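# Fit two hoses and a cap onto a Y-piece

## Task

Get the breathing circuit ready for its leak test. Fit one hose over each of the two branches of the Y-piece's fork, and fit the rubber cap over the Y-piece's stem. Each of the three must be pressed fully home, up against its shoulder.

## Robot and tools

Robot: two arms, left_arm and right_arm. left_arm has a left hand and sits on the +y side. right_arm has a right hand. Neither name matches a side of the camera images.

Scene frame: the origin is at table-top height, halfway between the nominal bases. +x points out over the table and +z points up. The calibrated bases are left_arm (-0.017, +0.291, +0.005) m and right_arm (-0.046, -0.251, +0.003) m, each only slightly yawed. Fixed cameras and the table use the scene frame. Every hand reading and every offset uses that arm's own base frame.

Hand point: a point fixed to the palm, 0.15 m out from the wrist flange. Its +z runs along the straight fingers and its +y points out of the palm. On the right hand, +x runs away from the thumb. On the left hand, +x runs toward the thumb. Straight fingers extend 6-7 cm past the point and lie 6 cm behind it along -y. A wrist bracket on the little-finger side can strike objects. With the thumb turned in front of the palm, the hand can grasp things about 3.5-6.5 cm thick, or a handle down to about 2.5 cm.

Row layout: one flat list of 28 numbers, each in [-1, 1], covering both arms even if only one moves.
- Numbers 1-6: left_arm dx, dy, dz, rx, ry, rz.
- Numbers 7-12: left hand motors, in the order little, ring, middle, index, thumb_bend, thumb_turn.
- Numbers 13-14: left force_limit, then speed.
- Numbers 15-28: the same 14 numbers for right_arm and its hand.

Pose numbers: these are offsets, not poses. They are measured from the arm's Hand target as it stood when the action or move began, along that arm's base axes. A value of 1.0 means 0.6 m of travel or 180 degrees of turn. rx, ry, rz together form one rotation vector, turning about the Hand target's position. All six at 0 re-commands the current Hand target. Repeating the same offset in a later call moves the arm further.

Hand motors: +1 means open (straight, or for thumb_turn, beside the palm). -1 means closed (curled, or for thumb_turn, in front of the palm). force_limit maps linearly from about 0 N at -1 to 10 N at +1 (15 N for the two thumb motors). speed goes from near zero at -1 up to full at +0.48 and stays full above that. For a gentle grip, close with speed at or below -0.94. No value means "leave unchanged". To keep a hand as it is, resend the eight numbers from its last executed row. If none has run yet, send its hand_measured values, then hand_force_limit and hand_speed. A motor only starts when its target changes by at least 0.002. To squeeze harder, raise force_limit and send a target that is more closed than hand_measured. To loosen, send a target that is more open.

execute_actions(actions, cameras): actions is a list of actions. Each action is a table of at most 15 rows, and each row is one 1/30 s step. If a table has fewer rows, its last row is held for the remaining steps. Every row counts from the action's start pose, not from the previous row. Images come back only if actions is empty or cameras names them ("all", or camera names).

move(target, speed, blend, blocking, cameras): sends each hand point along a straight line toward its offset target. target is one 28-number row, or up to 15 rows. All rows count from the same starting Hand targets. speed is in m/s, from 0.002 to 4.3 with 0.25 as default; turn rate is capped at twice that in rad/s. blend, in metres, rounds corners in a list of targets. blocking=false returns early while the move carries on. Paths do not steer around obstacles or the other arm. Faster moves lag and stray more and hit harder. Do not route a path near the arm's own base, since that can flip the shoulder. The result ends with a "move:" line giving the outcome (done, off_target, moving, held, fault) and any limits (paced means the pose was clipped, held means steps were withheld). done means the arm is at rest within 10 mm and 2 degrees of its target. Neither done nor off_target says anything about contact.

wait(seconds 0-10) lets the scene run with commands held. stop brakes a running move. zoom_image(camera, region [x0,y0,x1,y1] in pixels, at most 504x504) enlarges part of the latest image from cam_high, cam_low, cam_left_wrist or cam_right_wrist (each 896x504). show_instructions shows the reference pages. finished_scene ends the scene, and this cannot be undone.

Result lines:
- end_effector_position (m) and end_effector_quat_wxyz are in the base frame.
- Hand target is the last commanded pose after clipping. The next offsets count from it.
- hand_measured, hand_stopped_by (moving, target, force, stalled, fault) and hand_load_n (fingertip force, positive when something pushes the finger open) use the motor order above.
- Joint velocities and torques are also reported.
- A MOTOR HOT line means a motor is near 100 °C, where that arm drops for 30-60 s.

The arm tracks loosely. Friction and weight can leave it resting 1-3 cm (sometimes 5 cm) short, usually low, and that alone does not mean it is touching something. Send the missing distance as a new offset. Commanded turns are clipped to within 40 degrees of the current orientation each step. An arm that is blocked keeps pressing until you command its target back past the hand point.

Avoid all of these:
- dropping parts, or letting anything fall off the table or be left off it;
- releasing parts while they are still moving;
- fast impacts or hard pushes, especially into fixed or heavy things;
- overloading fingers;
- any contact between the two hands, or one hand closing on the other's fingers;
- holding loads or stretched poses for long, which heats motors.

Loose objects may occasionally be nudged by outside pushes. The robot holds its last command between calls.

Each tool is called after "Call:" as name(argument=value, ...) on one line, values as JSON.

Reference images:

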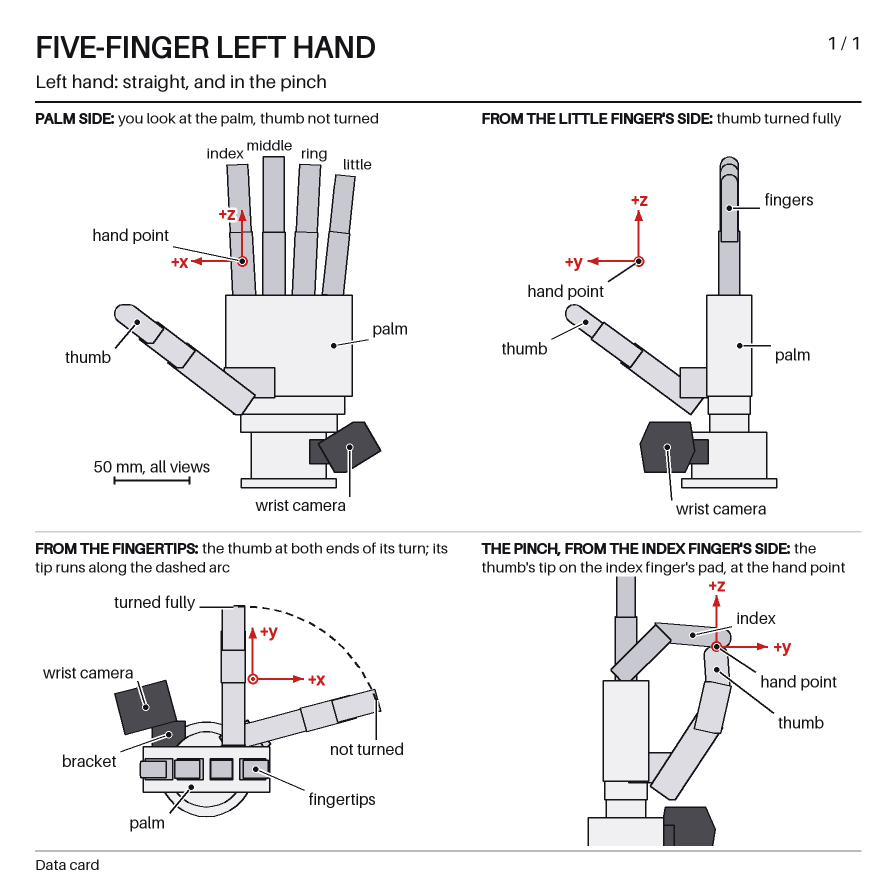

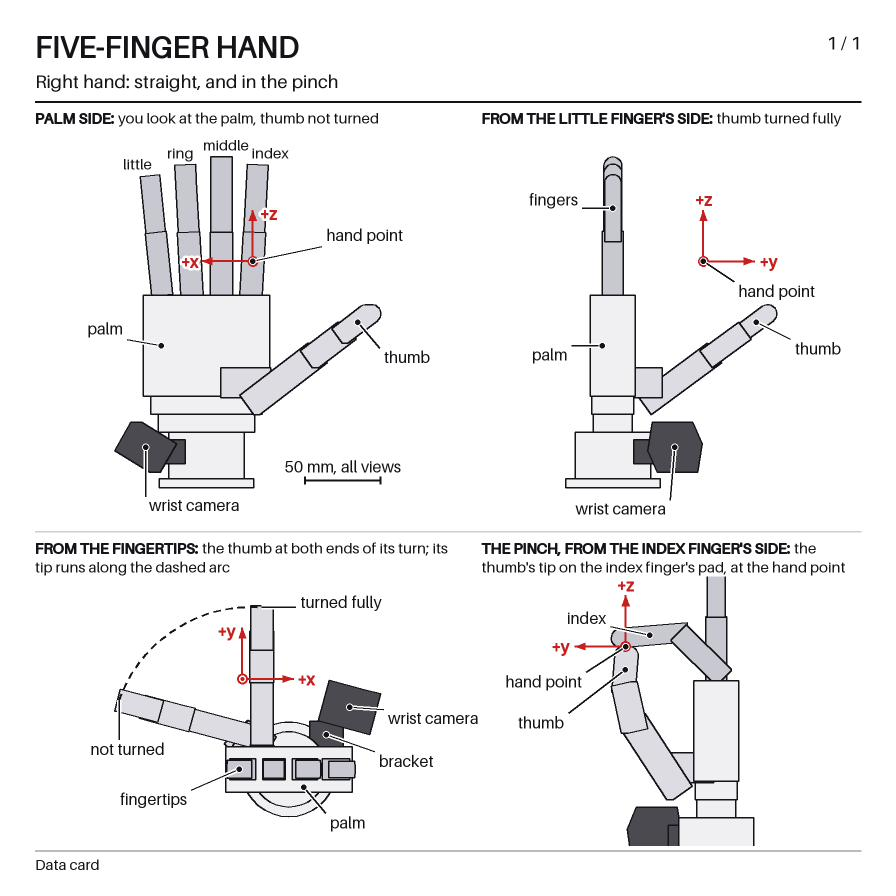

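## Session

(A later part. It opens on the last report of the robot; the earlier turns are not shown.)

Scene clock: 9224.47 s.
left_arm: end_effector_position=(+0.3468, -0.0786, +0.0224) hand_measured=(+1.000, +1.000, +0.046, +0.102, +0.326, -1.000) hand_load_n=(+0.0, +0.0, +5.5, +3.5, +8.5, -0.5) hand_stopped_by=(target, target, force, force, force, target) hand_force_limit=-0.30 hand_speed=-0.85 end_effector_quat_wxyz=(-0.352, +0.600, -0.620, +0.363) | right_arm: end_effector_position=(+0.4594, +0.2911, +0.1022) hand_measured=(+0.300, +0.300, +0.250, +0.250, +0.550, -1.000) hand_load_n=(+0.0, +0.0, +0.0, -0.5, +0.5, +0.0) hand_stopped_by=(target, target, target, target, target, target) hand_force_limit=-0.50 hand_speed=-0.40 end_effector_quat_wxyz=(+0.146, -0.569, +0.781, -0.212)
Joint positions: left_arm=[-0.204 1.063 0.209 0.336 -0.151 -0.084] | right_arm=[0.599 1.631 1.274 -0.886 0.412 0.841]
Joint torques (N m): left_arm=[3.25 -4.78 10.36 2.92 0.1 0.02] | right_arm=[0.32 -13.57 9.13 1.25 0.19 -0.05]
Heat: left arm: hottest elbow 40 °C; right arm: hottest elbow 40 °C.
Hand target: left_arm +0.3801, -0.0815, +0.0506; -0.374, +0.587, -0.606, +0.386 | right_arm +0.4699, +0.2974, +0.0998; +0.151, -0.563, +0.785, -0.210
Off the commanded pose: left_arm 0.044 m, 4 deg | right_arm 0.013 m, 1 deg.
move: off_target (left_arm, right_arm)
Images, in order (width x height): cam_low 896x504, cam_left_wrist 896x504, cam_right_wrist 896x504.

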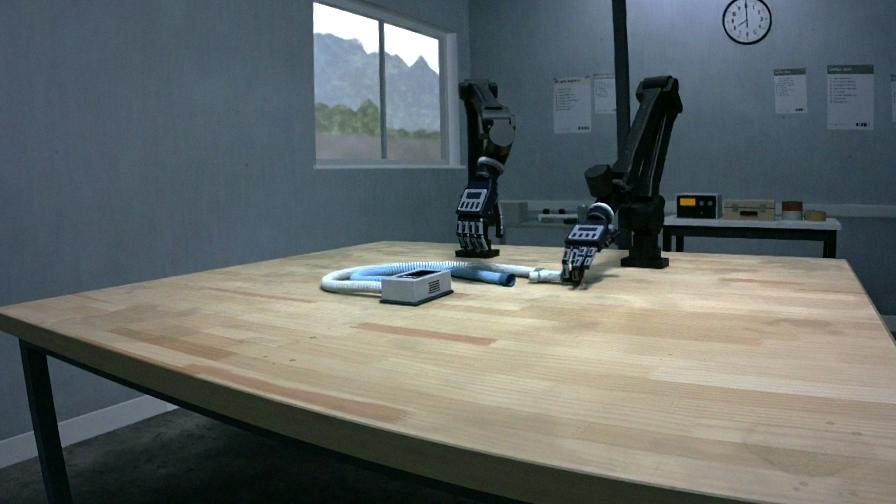

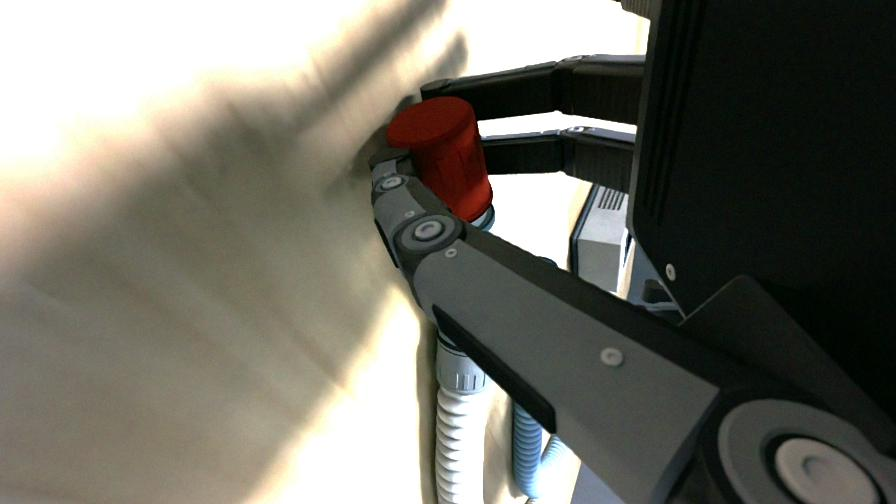

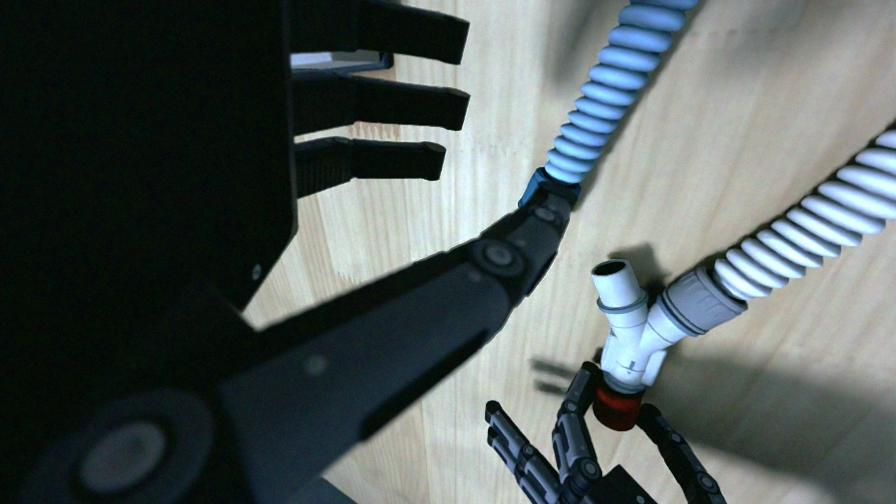

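Call:
move(target=[0.06,-0.012,0.015,0,0,-0.052,1,1,-0.5,-0.5,-0.3,-1,-0.3,-0.85,0,0,0,0,0,0,0.3,0.3,0.25,0.25,0.55,-1,-0.5,-0.4], speed=0.06, cameras=["cam_low","cam_left_wrist","cam_right_wrist"])

Scene clock: 9252.70 s.
left_arm: end_effector_position=(+0.3825, -0.0889, +0.0318) hand_measured=(+1.000, +1.000, +0.046, +0.102, +0.326, -1.000) hand_load_n=(+0.0, +0.0, +5.5, +4.0, +9.0, +0.0) hand_stopped_by=(target, target, force, force, force, target) hand_force_limit=-0.30 hand_speed=-0.85 end_effector_quat_wxyz=(+0.315, -0.552, +0.664, -0.395) | right_arm: end_effector_position=(+0.4594, +0.2911, +0.1022) hand_measured=(+0.300, +0.300, +0.250, +0.250, +0.550, -1.000) hand_load_n=(+0.0, +0.0, +0.0, +0.0, +0.0, +0.0) hand_stopped_by=(target, target, target, target, target, target) hand_force_limit=-0.50 hand_speed=-0.40 end_effector_quat_wxyz=(+0.146, -0.569, +0.781, -0.212)
Joint positions: left_arm=[-0.113 1.185 0.317 0.354 0.079 0.025] | right_arm=[0.599 1.631 1.274 -0.886 0.412 0.841]
Joint torques (N m): left_arm=[3.19 -6.12 10.1 2.8 0.21 -0.02] | right_arm=[-0.38 -13.22 9.26 1.35 0.21 -0.06]
Heat: left arm: hottest elbow 45 °C; right arm: hottest elbow 40 °C.
Hand target: left_arm +0.4160, -0.0888, +0.0595; +0.341, -0.535, +0.652, -0.416 | right_arm +0.4699, +0.2974, +0.0998; +0.151, -0.563, +0.785, -0.210
Off the commanded pose: left_arm 0.044 m, 4 deg | right_arm 0.013 m, 1 deg.
move: off_target (left_arm, right_arm)
Images, in order (width x height): cam_low 896x504, cam_left_wrist 896x504, cam_right_wrist 896x504.

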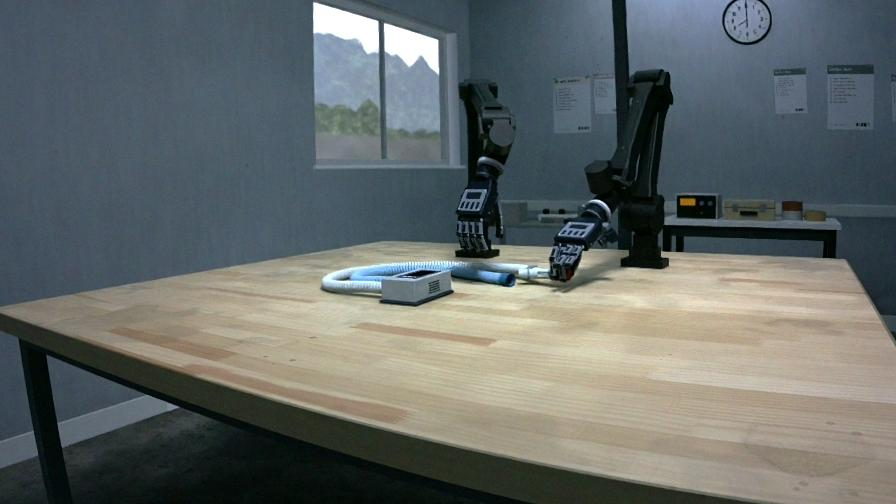

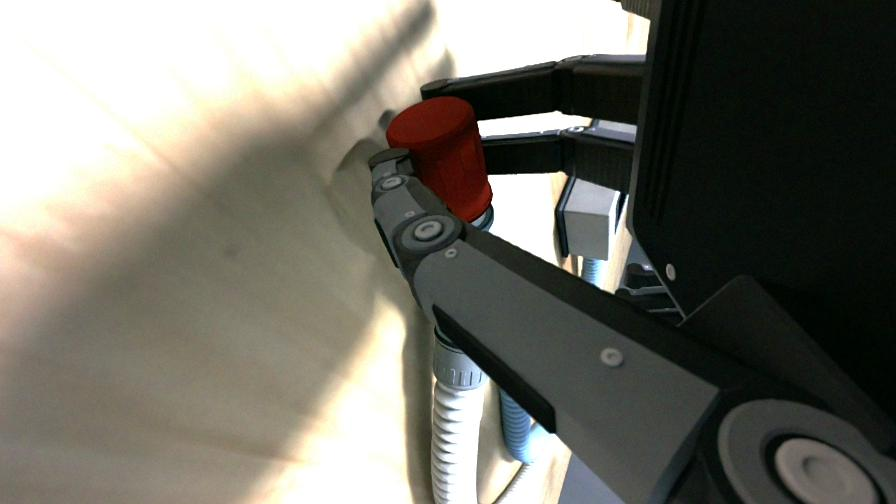

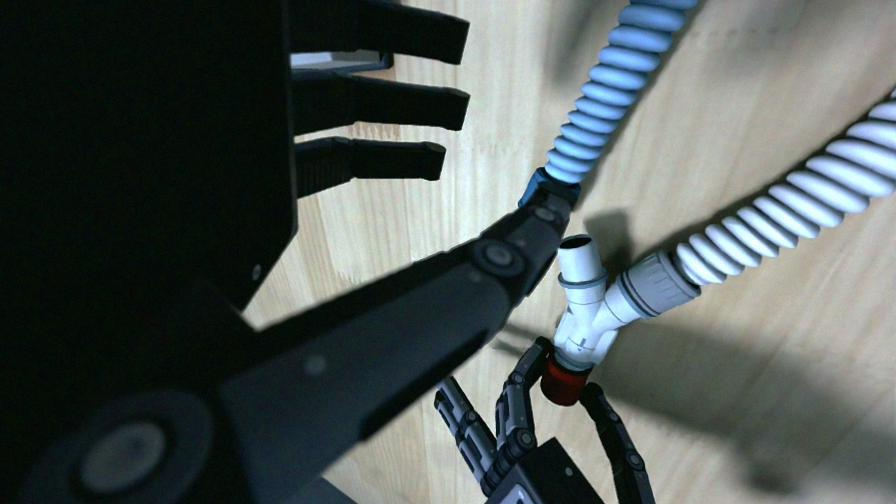

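Call:
move(target=[-0.055,0.018,-0.0725,0,0,0,1,1,-0.5,-0.5,-0.3,-1,-0.3,-0.85,0,0,0,0,0,0,0.3,0.3,0.25,0.25,0.55,-1,-0.5,-0.4], speed=0.05, cameras=["cam_low","cam_left_wrist","cam_right_wrist"])

Scene clock: 9271.33 s.
left_arm: end_effector_position=(+0.3836, -0.0824, +0.0175) hand_measured=(+1.000, +1.000, +0.046, +0.102, +0.326, -1.000) hand_load_n=(+0.0, +0.0, +6.0, +4.0, +8.0, -1.0) hand_stopped_by=(target, target, force, force, force, target) hand_force_limit=-0.30 hand_speed=-0.85 end_effector_quat_wxyz=(+0.334, -0.540, +0.651, -0.417) | right_arm: end_effector_position=(+0.4594, +0.2911, +0.1022) hand_measured=(+0.300, +0.300, +0.250, +0.250, +0.550, -1.000) hand_load_n=(+0.0, +0.0, +0.0, +0.0, +0.0, +0.0) hand_stopped_by=(target, target, target, target, target, target) hand_force_limit=-0.50 hand_speed=-0.40 end_effector_quat_wxyz=(+0.146, -0.569, +0.781, -0.212)
Joint positions: left_arm=[-0.084 1.279 0.258 0.573 0.107 0.034] | right_arm=[0.599 1.631 1.274 -0.886 0.412 0.841]
Joint torques (N m): left_arm=[3.49 -6.36 4.46 2.97 0.15 0] | right_arm=[0.26 -12.86 9.21 1.21 0.19 -0.04]
Heat: left arm: hottest elbow 47 °C; right arm: hottest elbow 40 °C.
Hand target: left_arm +0.3831, -0.0780, +0.0161; +0.341, -0.535, +0.652, -0.416 | right_arm +0.4699, +0.2974, +0.0998; +0.151, -0.563, +0.785, -0.210
Off the commanded pose: left_arm 0.005 m, 1 deg | right_arm 0.013 m, 1 deg.
move: off_target (right_arm)
Images, in order (width x height): cam_low 896x504, cam_left_wrist 896x504, cam_right_wrist 896x504.

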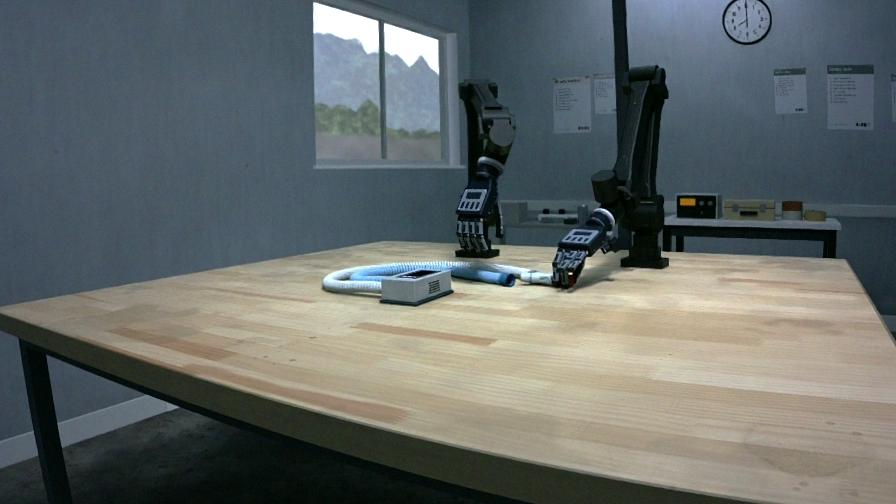

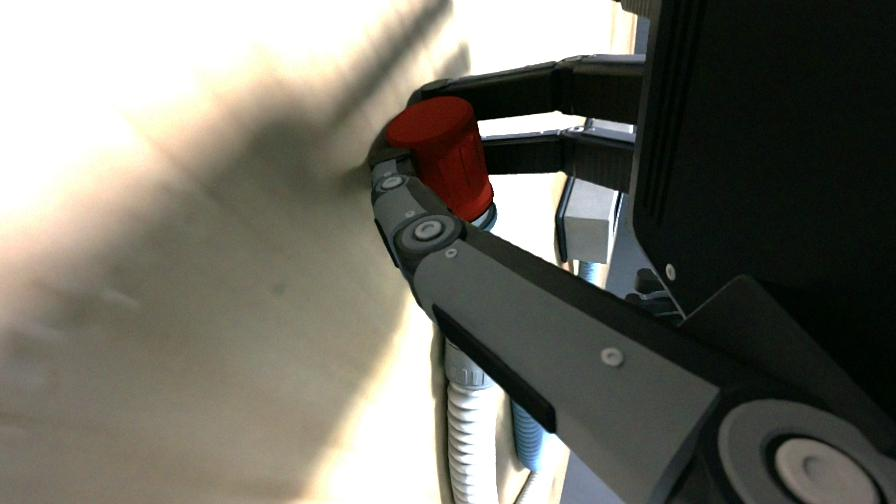

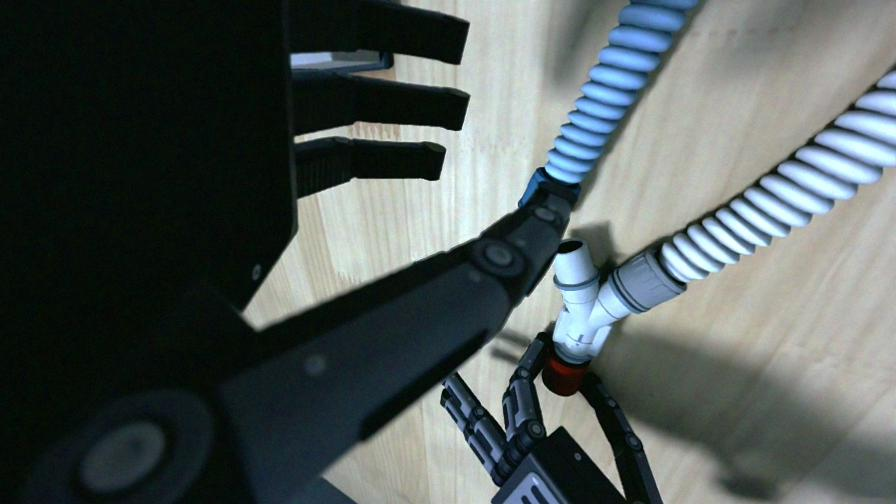

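Call:
zoom_image(camera="cam_right_wrist", region=[460, 140, 740, 420])

Call:
zoom_image(camera="cam_low", region=[440, 180, 660, 310])

Scaled by 1.800 from the camera's 896x504 image, which has a finer 1280x720 frame.

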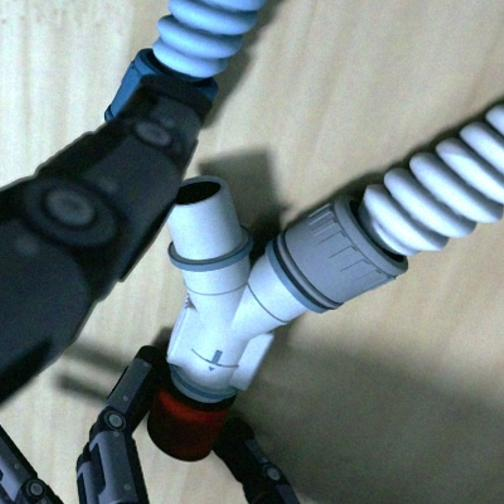

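Scaled by 2.291 from the camera's 896x504 image, which has a finer 1280x720 frame.

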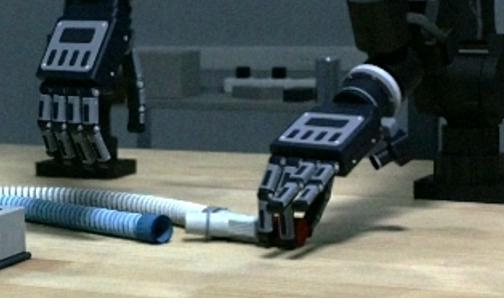

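Call:
move(target=[0.0067,0.0327,0,0,0,0,1,1,-0.5,-0.5,-0.3,-1,-0.3,-0.85,-0.0448,0.0332,-0.0747,0,0,0,0.3,0.3,0.25,0.25,0.55,-1,-0.5,-0.4], speed=0.06, cameras=["cam_low","cam_right_wrist"])

Scene clock: 9319.37 s.
left_arm: end_effector_position=(+0.3842, -0.0649, +0.0164) hand_measured=(+1.000, +1.000, +0.046, +0.102, +0.326, -1.000) hand_load_n=(+0.0, +0.0, +6.0, +4.5, +8.0, +0.0) hand_stopped_by=(target, target, force, force, force, target) hand_force_limit=-0.30 hand_speed=-0.85 end_effector_quat_wxyz=(+0.330, -0.541, +0.650, -0.419) | right_arm: end_effector_position=(+0.4469, +0.3161, +0.0711) hand_measured=(+0.300, +0.300, +0.250, +0.250, +0.550, -1.000) hand_load_n=(+0.0, +0.0, +0.0, +0.0, -0.5, +0.0) hand_stopped_by=(target, target, target, target, target, target) hand_force_limit=-0.50 hand_speed=-0.40 end_effector_quat_wxyz=(+0.161, -0.562, +0.784, -0.210)
Joint positions: left_arm=[-0.006 1.285 0.258 0.573 0.183 0.062] | right_arm=[0.653 1.659 1.217 -0.796 0.428 0.907]
Joint torques (N m): left_arm=[3.02 -6.36 5.01 2.74 0.06 0.09] | right_arm=[0.62 -13.27 6.63 1.14 0.41 -0.05]
Heat: left arm: hottest elbow 41 °C; right arm: hottest elbow 40 °C.
Hand target: left_arm +0.3871, -0.0583, +0.0161; +0.341, -0.535, +0.652, -0.416 | right_arm +0.4430, +0.3173, +0.0550; +0.151, -0.563, +0.785, -0.210
Off the commanded pose: left_arm 0.007 m, 1 deg | right_arm 0.017 m, 1 deg.
move: off_target (right_arm)
Images, in order (width x height): cam_low 896x504, cam_right_wrist 896x504.

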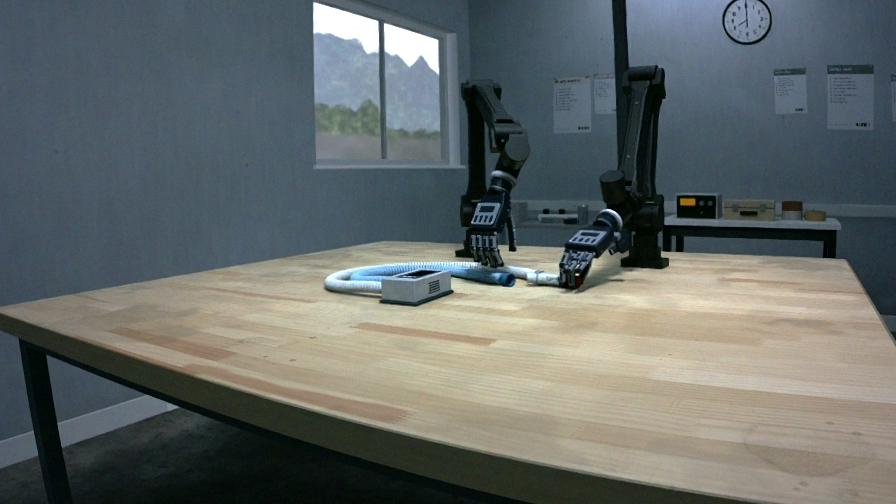

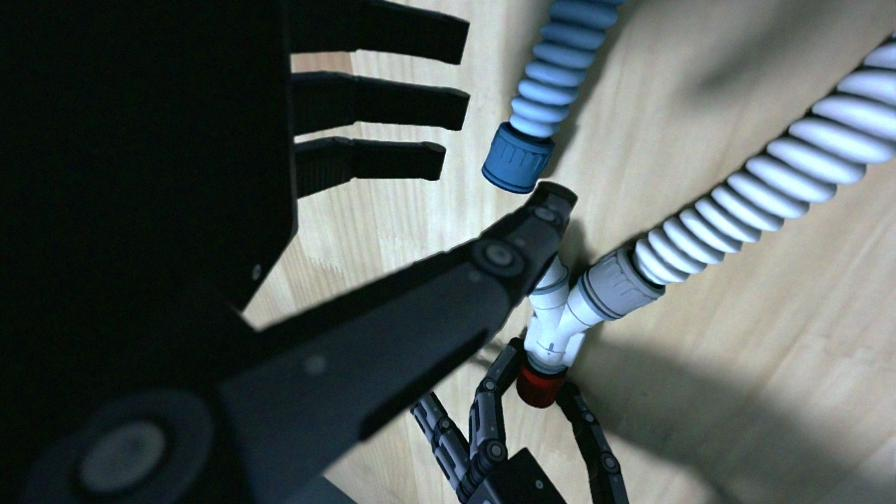

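Call:
move(target=[0,0,0,0,0,0,1,1,-0.5,-0.5,-0.3,-1,-0.3,-0.85,0.002,0,-0.0467,0,0,0,0.3,0.3,0.25,0.25,0.55,-1,-0.5,-0.4], speed=0.05, cameras=["cam_low","cam_right_wrist"])

Scene clock: 9384.87 s.
left_arm: end_effector_position=(+0.3842, -0.0649, +0.0164) hand_measured=(+1.000, +1.000, +0.046, +0.102, +0.326, -1.000) hand_load_n=(-0.5, +0.0, +6.0, +4.0, +8.0, +0.0) hand_stopped_by=(target, target, force, force, force, target) hand_force_limit=-0.30 hand_speed=-0.85 end_effector_quat_wxyz=(+0.330, -0.541, +0.650, -0.419) | right_arm: end_effector_position=(+0.4483, +0.3171, +0.0425) hand_measured=(+0.300, +0.300, +0.250, +0.250, +0.550, -1.000) hand_load_n=(+0.0, +0.0, +0.0, +0.0, +0.0, +0.0) hand_stopped_by=(target, target, target, target, target, target) hand_force_limit=-0.50 hand_speed=-0.40 end_effector_quat_wxyz=(+0.160, -0.562, +0.784, -0.210)
Joint positions: left_arm=[-0.006 1.285 0.258 0.573 0.183 0.062] | right_arm=[0.653 1.699 1.185 -0.725 0.428 0.908]
Joint torques (N m): left_arm=[3.49 -6.48 5.11 2.77 0.07 0.05] | right_arm=[0.67 -14.27 6.45 1.48 0.34 -0.08]
Motor temperatures (°C): left_arm=[19 20 39 17 18 19] | right_arm=[18 23 36 17 20 20]
Heat: left arm: hottest elbow 39 °C; right arm: hottest elbow 36 °C.
Hand target: left_arm +0.3871, -0.0583, +0.0161; +0.341, -0.535, +0.651, -0.416 | right_arm +0.4442, +0.3173, +0.0269; +0.151, -0.563, +0.785, -0.210
Off the commanded pose: left_arm 0.007 m, 1 deg | right_arm 0.016 m, 1 deg.
move: off_target (right_arm)
Images, in order (width x height): cam_low 896x504, cam_right_wrist 896x504.

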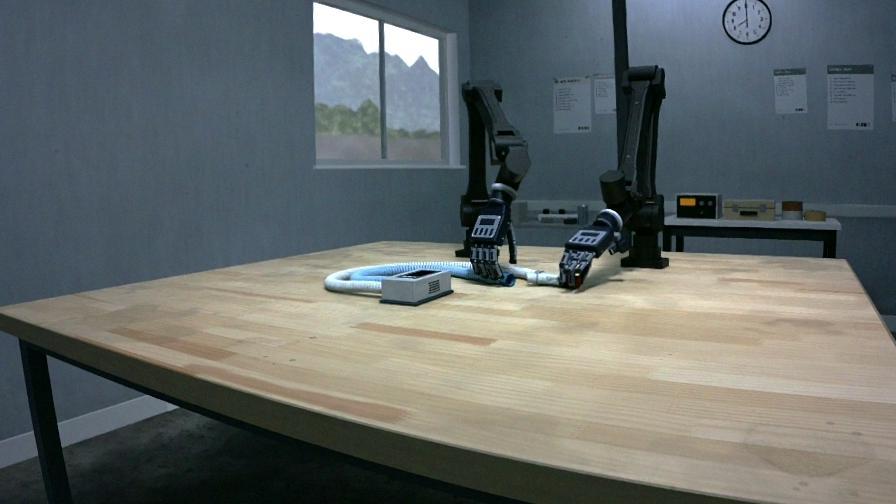

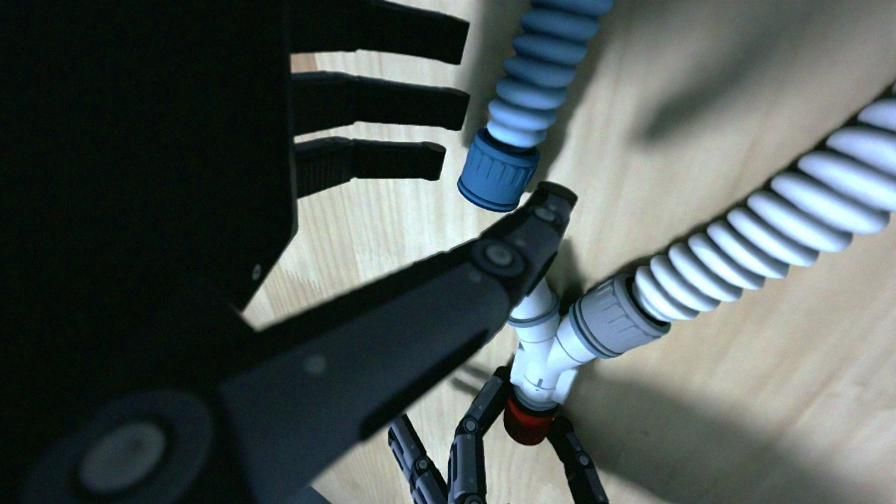

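Call:
move(target=[0,0,0,0,0,0,1,1,-0.5,-0.5,-0.3,-1,-0.3,-0.85,-0.001,0,-0.022,0,0,0,0.3,0.3,0.25,0.25,0.55,-1,-0.5,-0.4], speed=0.05, cameras=["cam_low","cam_right_wrist"])

Call:
zoom_image(camera="cam_low", region=[440, 200, 600, 300])

Scene clock: 9397.60 s.
left_arm: end_effector_position=(+0.3842, -0.0649, +0.0164) hand_measured=(+1.000, +1.000, +0.046, +0.102, +0.326, -1.000) hand_load_n=(+0.0, +0.0, +6.0, +4.0, +8.5, -0.5) hand_stopped_by=(target, target, force, force, force, target) hand_force_limit=-0.30 hand_speed=-0.85 end_effector_quat_wxyz=(+0.330, -0.541, +0.650, -0.419) | right_arm: end_effector_position=(+0.4483, +0.3171, +0.0297) hand_measured=(+0.300, +0.300, +0.250, +0.250, +0.550, -1.000) hand_load_n=(+0.0, +0.0, +0.0, +0.0, +0.0, +0.0) hand_stopped_by=(target, target, target, target, target, target) hand_force_limit=-0.50 hand_speed=-0.40 end_effector_quat_wxyz=(+0.161, -0.562, +0.784, -0.210)
Joint positions: left_arm=[-0.006 1.285 0.258 0.573 0.183 0.062] | right_arm=[0.653 1.715 1.169 -0.691 0.428 0.908]
Joint torques (N m): left_arm=[3.08 -6.12 5.01 2.71 0.1 0.09] | right_arm=[1.14 -14.39 6.31 1.18 0.38 -0.08]
Heat: left arm: hottest elbow 38 °C; right arm: hottest elbow 36 °C.
Hand target: left_arm +0.3871, -0.0583, +0.0161; +0.341, -0.535, +0.651, -0.416 | right_arm +0.4436, +0.3173, +0.0137; +0.151, -0.563, +0.785, -0.210
Off the commanded pose: left_arm 0.007 m, 1 deg | right_arm 0.017 m, 1 deg.
move: off_target (right_arm)
Images, in order (width x height): cam_low 896x504, cam_right_wrist 896x504.

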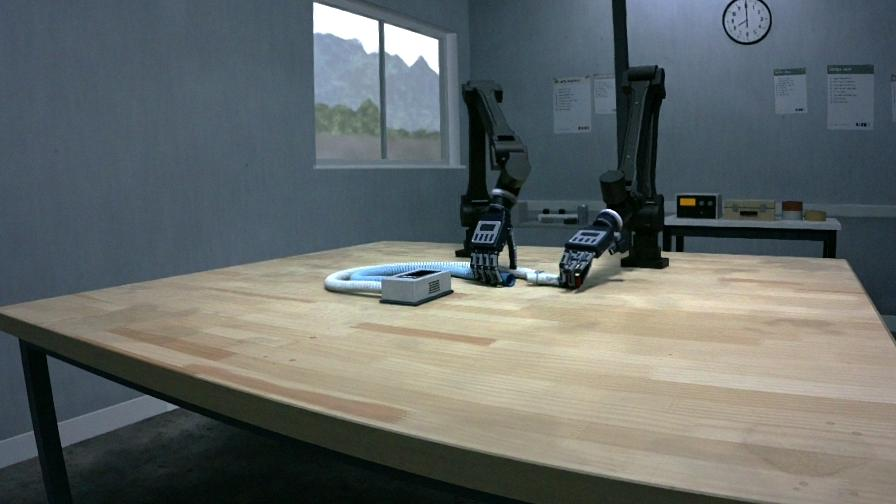

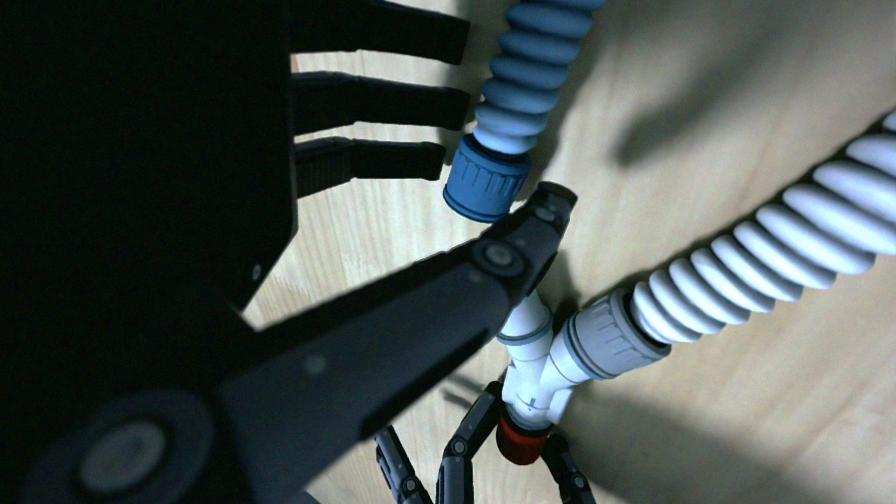

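Scaled by 3.150 from the camera's 896x504 image, which has a finer 1280x720 frame.

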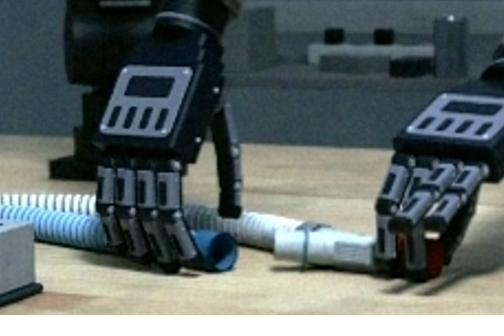

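Call:
move(target=[0,0,0,0,0,0,1,1,-0.5,-0.5,-0.3,-1,-0.3,-0.85,0,0,0,0,0,0,-0.5,-0.5,-0.5,-0.5,-0.3,-1,-0.5,-0.85], speed=0.05, cameras=["cam_low","cam_right_wrist"])

Call:
zoom_image(camera="cam_low", region=[440, 200, 600, 300])

Scene clock: 9408.70 s.
left_arm: end_effector_position=(+0.3842, -0.0649, +0.0164) hand_measured=(+1.000, +1.000, +0.046, +0.102, +0.326, -1.000) hand_load_n=(-0.5, +0.0, +6.0, +4.0, +8.0, +0.0) hand_stopped_by=(target, target, force, force, force, target) hand_force_limit=-0.30 hand_speed=-0.85 end_effector_quat_wxyz=(+0.330, -0.541, +0.650, -0.419) | right_arm: end_effector_position=(+0.4484, +0.3171, +0.0297) hand_measured=(-0.500, -0.500, -0.276, -0.332, +0.268, -1.000) hand_load_n=(+0.0, +0.0, +2.5, +3.0, +5.0, +0.0) hand_stopped_by=(target, target, force, force, force, target) hand_force_limit=-0.50 hand_speed=-0.85 end_effector_quat_wxyz=(+0.161, -0.562, +0.784, -0.211)
Joint positions: left_arm=[-0.006 1.285 0.258 0.573 0.183 0.062] | right_arm=[0.653 1.715 1.169 -0.691 0.429 0.908]
Joint torques (N m): left_arm=[2.96 -6.36 5.19 2.62 0.09 0.06] | right_arm=[0.85 -14.86 6.26 1.32 0.33 -0.06]
Heat: left arm: hottest elbow 38 °C; right arm: hottest elbow 36 °C.
Hand target: left_arm +0.3871, -0.0583, +0.0161; +0.341, -0.535, +0.651, -0.416 | right_arm +0.4435, +0.3173, +0.0137; +0.151, -0.563, +0.785, -0.210
Off the commanded pose: left_arm 0.007 m, 1 deg | right_arm 0.017 m, 1 deg.
move: off_target (right_arm)
Images, in order (width x height): cam_low 896x504, cam_right_wrist 896x504.

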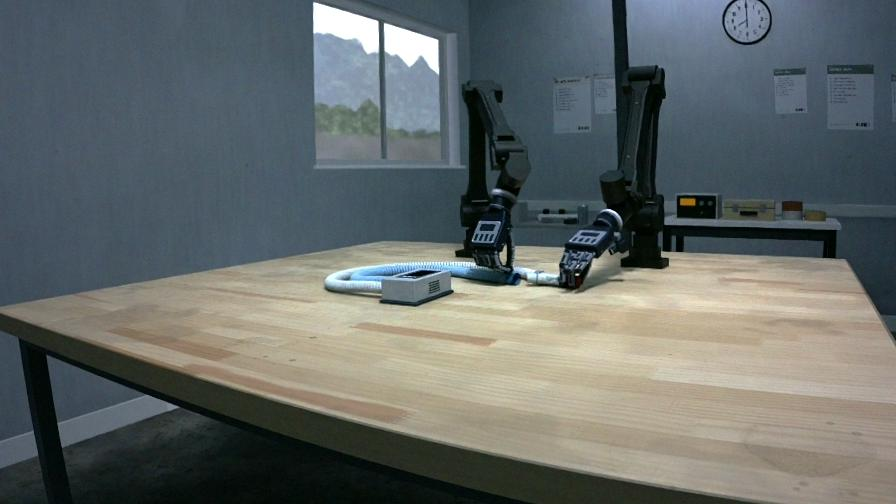

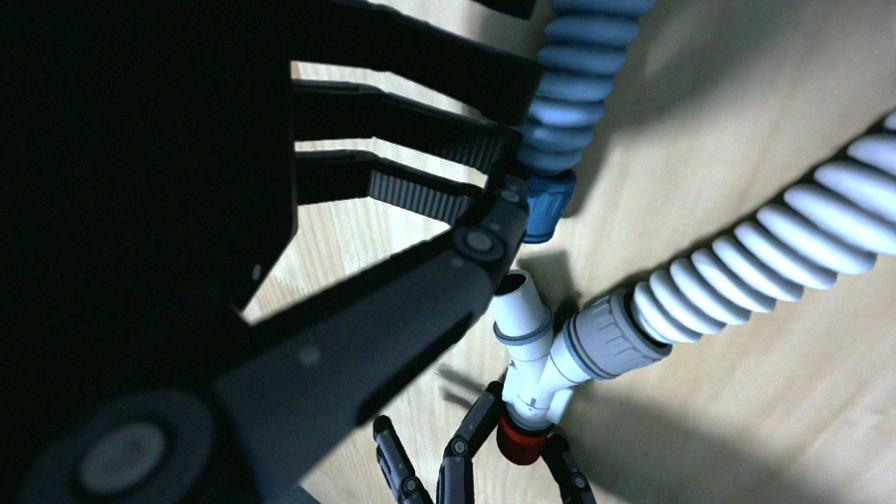

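Scaled by 3.150 from the camera's 896x504 image, which has a finer 1280x720 frame.

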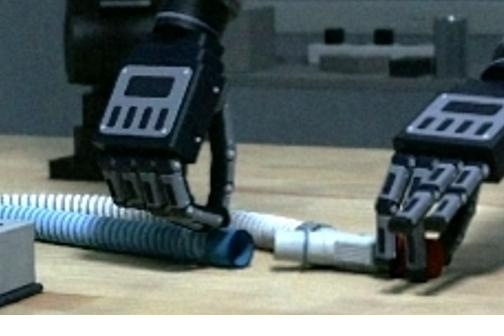

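Call:
move(target=[[0,0,0,0,0,0,1,1,-0.5,-0.5,-0.3,-1,-0.3,-0.85,0,0,0,0,0,0,0,0,0.0,0.0,0.55,-1,-0.5,-0.4],[0,0,0,0,0,0,1,1,-0.5,-0.5,-0.3,-1,-0.3,-0.85,0,0,0.07,0,0,0,0.3,0.3,0.25,0.25,0.55,-1,-0.5,-0.4]], speed=0.06, cameras=["cam_low","cam_right_wrist"])

Scene clock: 9439.13 s.
left_arm: end_effector_position=(+0.3842, -0.0649, +0.0164) hand_measured=(+1.000, +1.000, +0.046, +0.102, +0.326, -1.000) hand_load_n=(-0.5, +0.0, +6.0, +4.0, +8.0, -0.5) hand_stopped_by=(target, target, force, force, force, target) hand_force_limit=-0.30 hand_speed=-0.85 end_effector_quat_wxyz=(+0.330, -0.541, +0.650, -0.419) | right_arm: end_effector_position=(+0.4322, +0.3031, +0.0378) hand_measured=(+0.300, +0.300, +0.250, +0.250, +0.550, -1.000) hand_load_n=(+0.0, +0.0, +0.0, +0.0, +0.0, +0.0) hand_stopped_by=(target, target, target, target, target, target) hand_force_limit=-0.50 hand_speed=-0.40 end_effector_quat_wxyz=(+0.131, -0.568, +0.784, -0.213)
Joint positions: left_arm=[-0.006 1.285 0.258 0.573 0.183 0.062] | right_arm=[0.652 1.687 1.168 -0.779 0.432 0.908]
Joint torques (N m): left_arm=[3.25 -6.24 5.19 2.76 0.08 0.11] | right_arm=[0.62 -15.68 9.78 0.61 0.21 -0.1]
Heat: left arm: hottest elbow 38 °C; right arm: hottest elbow 35 °C.
Hand target: left_arm +0.3871, -0.0583, +0.0161; +0.341, -0.535, +0.651, -0.416 | right_arm +0.4437, +0.3173, +0.0558; +0.151, -0.563, +0.785, -0.210
Off the commanded pose: left_arm 0.007 m, 1 deg | right_arm 0.025 m, 2 deg.
move: off_target (right_arm); target 2's new numbers were sent with right_arm's hand 0.025 m and 2 deg from that target
Images, in order (width x height): cam_low 896x504, cam_right_wrist 896x504.

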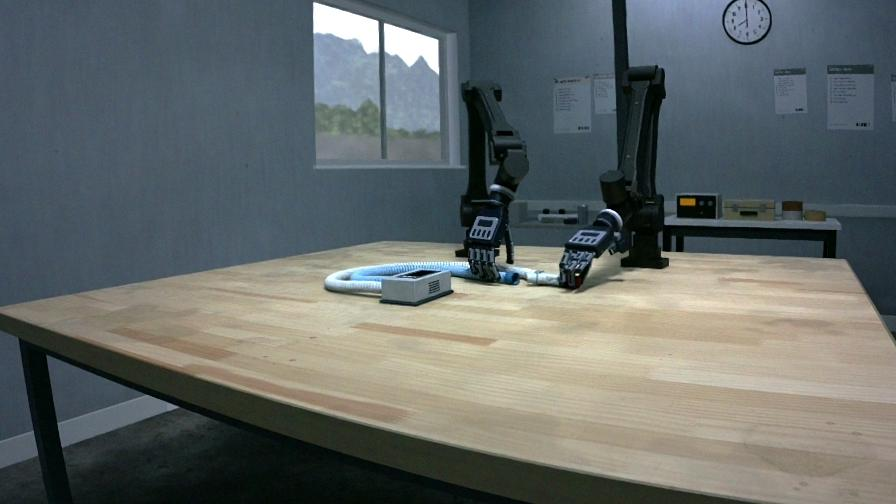

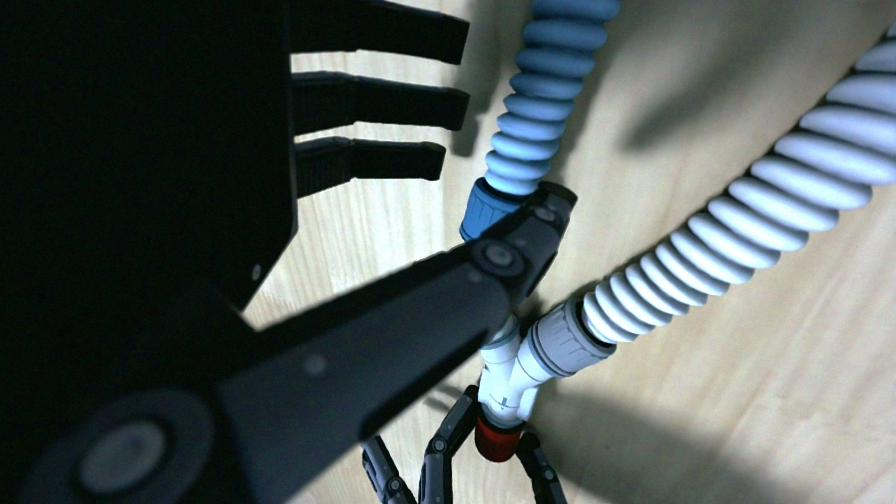

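Call:
move(target=[0,0,0,0,0,0,1,1,-0.5,-0.5,-0.3,-1,-0.3,-0.85,0.015,0.01,0.065,-0.0353,-0.1054,0,0.3,0.3,0.25,0.25,0.55,-1,-0.5,-0.4], speed=0.08, cameras=["cam_low","cam_right_wrist"])

Scene clock: 9446.40 s.
left_arm: end_effector_position=(+0.3842, -0.0649, +0.0164) hand_measured=(+1.000, +1.000, +0.046, +0.102, +0.326, -1.000) hand_load_n=(+0.0, +0.0, +6.0, +4.0, +8.5, -0.5) hand_stopped_by=(target, target, force, force, force, target) hand_force_limit=-0.30 hand_speed=-0.85 end_effector_quat_wxyz=(+0.330, -0.541, +0.650, -0.419) | right_arm: end_effector_position=(+0.4568, +0.3222, +0.0945) hand_measured=(+0.300, +0.300, +0.250, +0.250, +0.550, -1.000) hand_load_n=(+0.0, +0.0, +0.0, +0.0, +0.0, +0.0) hand_stopped_by=(target, target, target, target, target, target) hand_force_limit=-0.50 hand_speed=-0.40 end_effector_quat_wxyz=(+0.244, -0.524, +0.741, -0.343)
Joint positions: left_arm=[-0.006 1.285 0.258 0.573 0.183 0.062] | right_arm=[0.765 1.602 1.124 -0.603 0.749 0.909]
Joint torques (N m): left_arm=[2.84 -5.95 5.18 2.58 0.08 0.1] | right_arm=[0.44 -15.44 6.64 1.59 0.62 -0.21]
Heat: left arm: hottest elbow 38 °C; right arm: hottest elbow 36 °C.
Hand target: left_arm +0.3871, -0.0583, +0.0161; +0.341, -0.535, +0.651, -0.416 | right_arm +0.4526, +0.3233, +0.0948; +0.247, -0.528, +0.736, -0.343
Off the commanded pose: left_arm 0.007 m, 1 deg | right_arm 0.004 m, 1 deg.
move: done
Images, in order (width x height): cam_low 896x504, cam_right_wrist 896x504.

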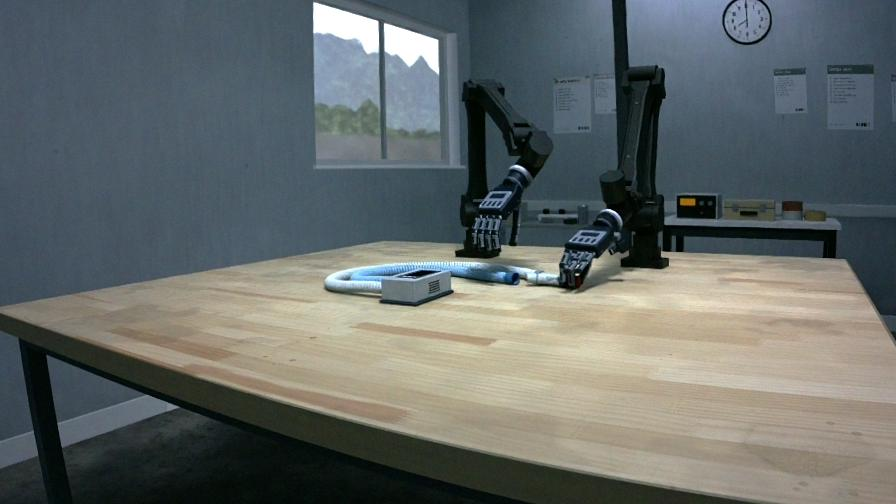

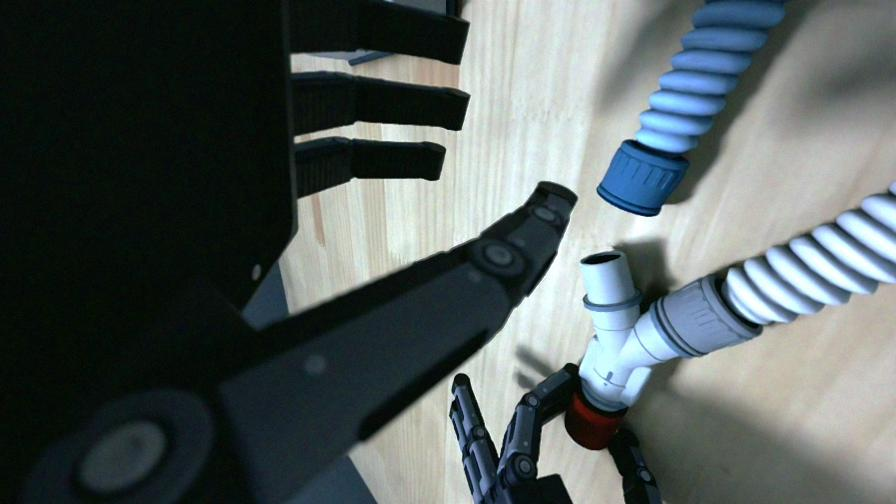

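Call:
zoom_image(camera="cam_right_wrist", region=[540, 80, 820, 340])

Scaled by 1.800 from the camera's 896x504 image, which has a finer 1280x720 frame.

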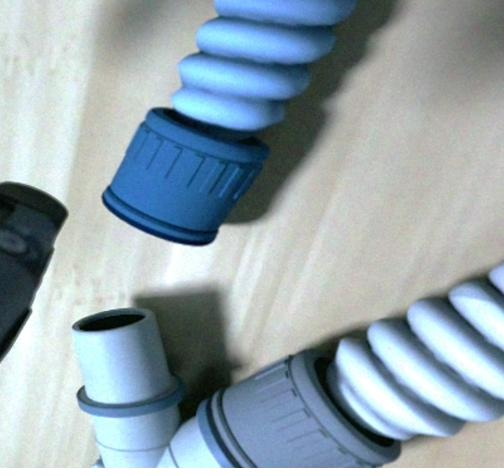

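Call:
move(target=[0,0,0,0,0,0,1,1,-0.5,-0.5,-0.3,-1,-0.3,-0.85,-0.0455,-0.0083,-0.0747,0,0,0,0.3,0.3,0.25,0.25,0.55,-1,-0.5,-0.4], speed=0.06, cameras=["cam_right_wrist"])

Call:
zoom_image(camera="cam_right_wrist", region=[400, 80, 680, 340])

Scene clock: 9477.47 s.
left_arm: end_effector_position=(+0.3842, -0.0649, +0.0164) hand_measured=(+1.000, +1.000, +0.046, +0.102, +0.326, -1.000) hand_load_n=(+0.0, +0.0, +6.0, +4.0, +8.0, -0.5) hand_stopped_by=(target, target, force, force, force, target) hand_force_limit=-0.30 hand_speed=-0.85 end_effector_quat_wxyz=(+0.330, -0.541, +0.650, -0.419) | right_arm: end_effector_position=(+0.4293, +0.3170, +0.0562) hand_measured=(+0.300, +0.300, +0.250, +0.250, +0.550, -1.000) hand_load_n=(-0.5, +0.0, +0.0, +0.0, +0.0, +0.0) hand_stopped_by=(target, target, target, target, target, target) hand_force_limit=-0.50 hand_speed=-0.40 end_effector_quat_wxyz=(+0.246, -0.529, +0.736, -0.344)
Joint positions: left_arm=[-0.006 1.285 0.258 0.573 0.183 0.062] | right_arm=[0.8 1.601 1.006 -0.501 0.765 0.93]
Joint torques (N m): left_arm=[2.67 -6.24 5.19 2.73 0.11 0.09] | right_arm=[0.73 -13.63 6.02 1.26 0.56 -0.09]
Heat: left arm: hottest elbow 38 °C; right arm: hottest elbow 35 °C.
Hand target: left_arm +0.3871, -0.0583, +0.0161; +0.341, -0.535, +0.651, -0.416 | right_arm +0.4253, +0.3183, +0.0499; +0.247, -0.528, +0.736, -0.343
Off the commanded pose: left_arm 0.007 m, 1 deg | right_arm 0.008 m, 0 deg.
move: done
Images, in order (width x height): cam_right_wrist 896x504.

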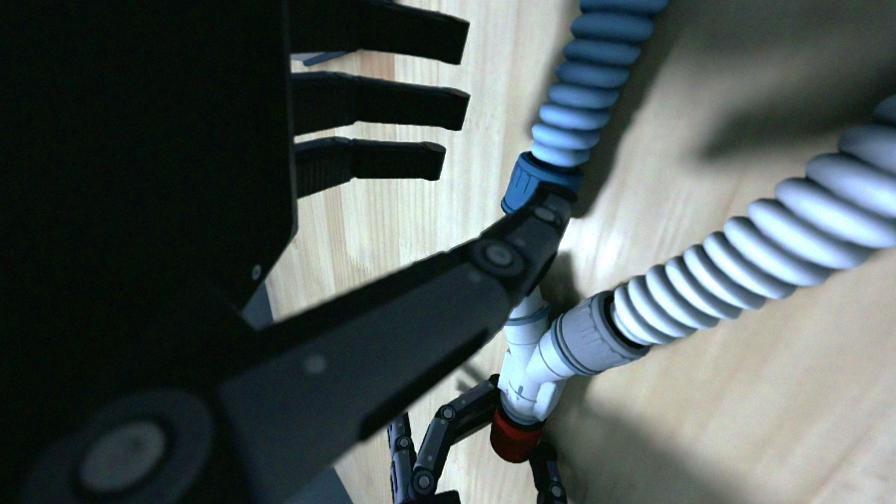

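Scaled by 1.800 from the camera's 896x504 image, which has a finer 1280x720 frame.

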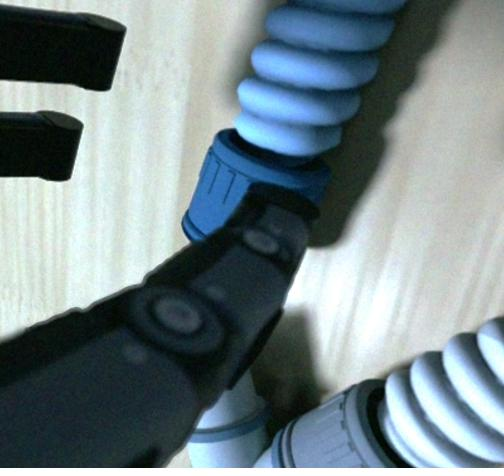

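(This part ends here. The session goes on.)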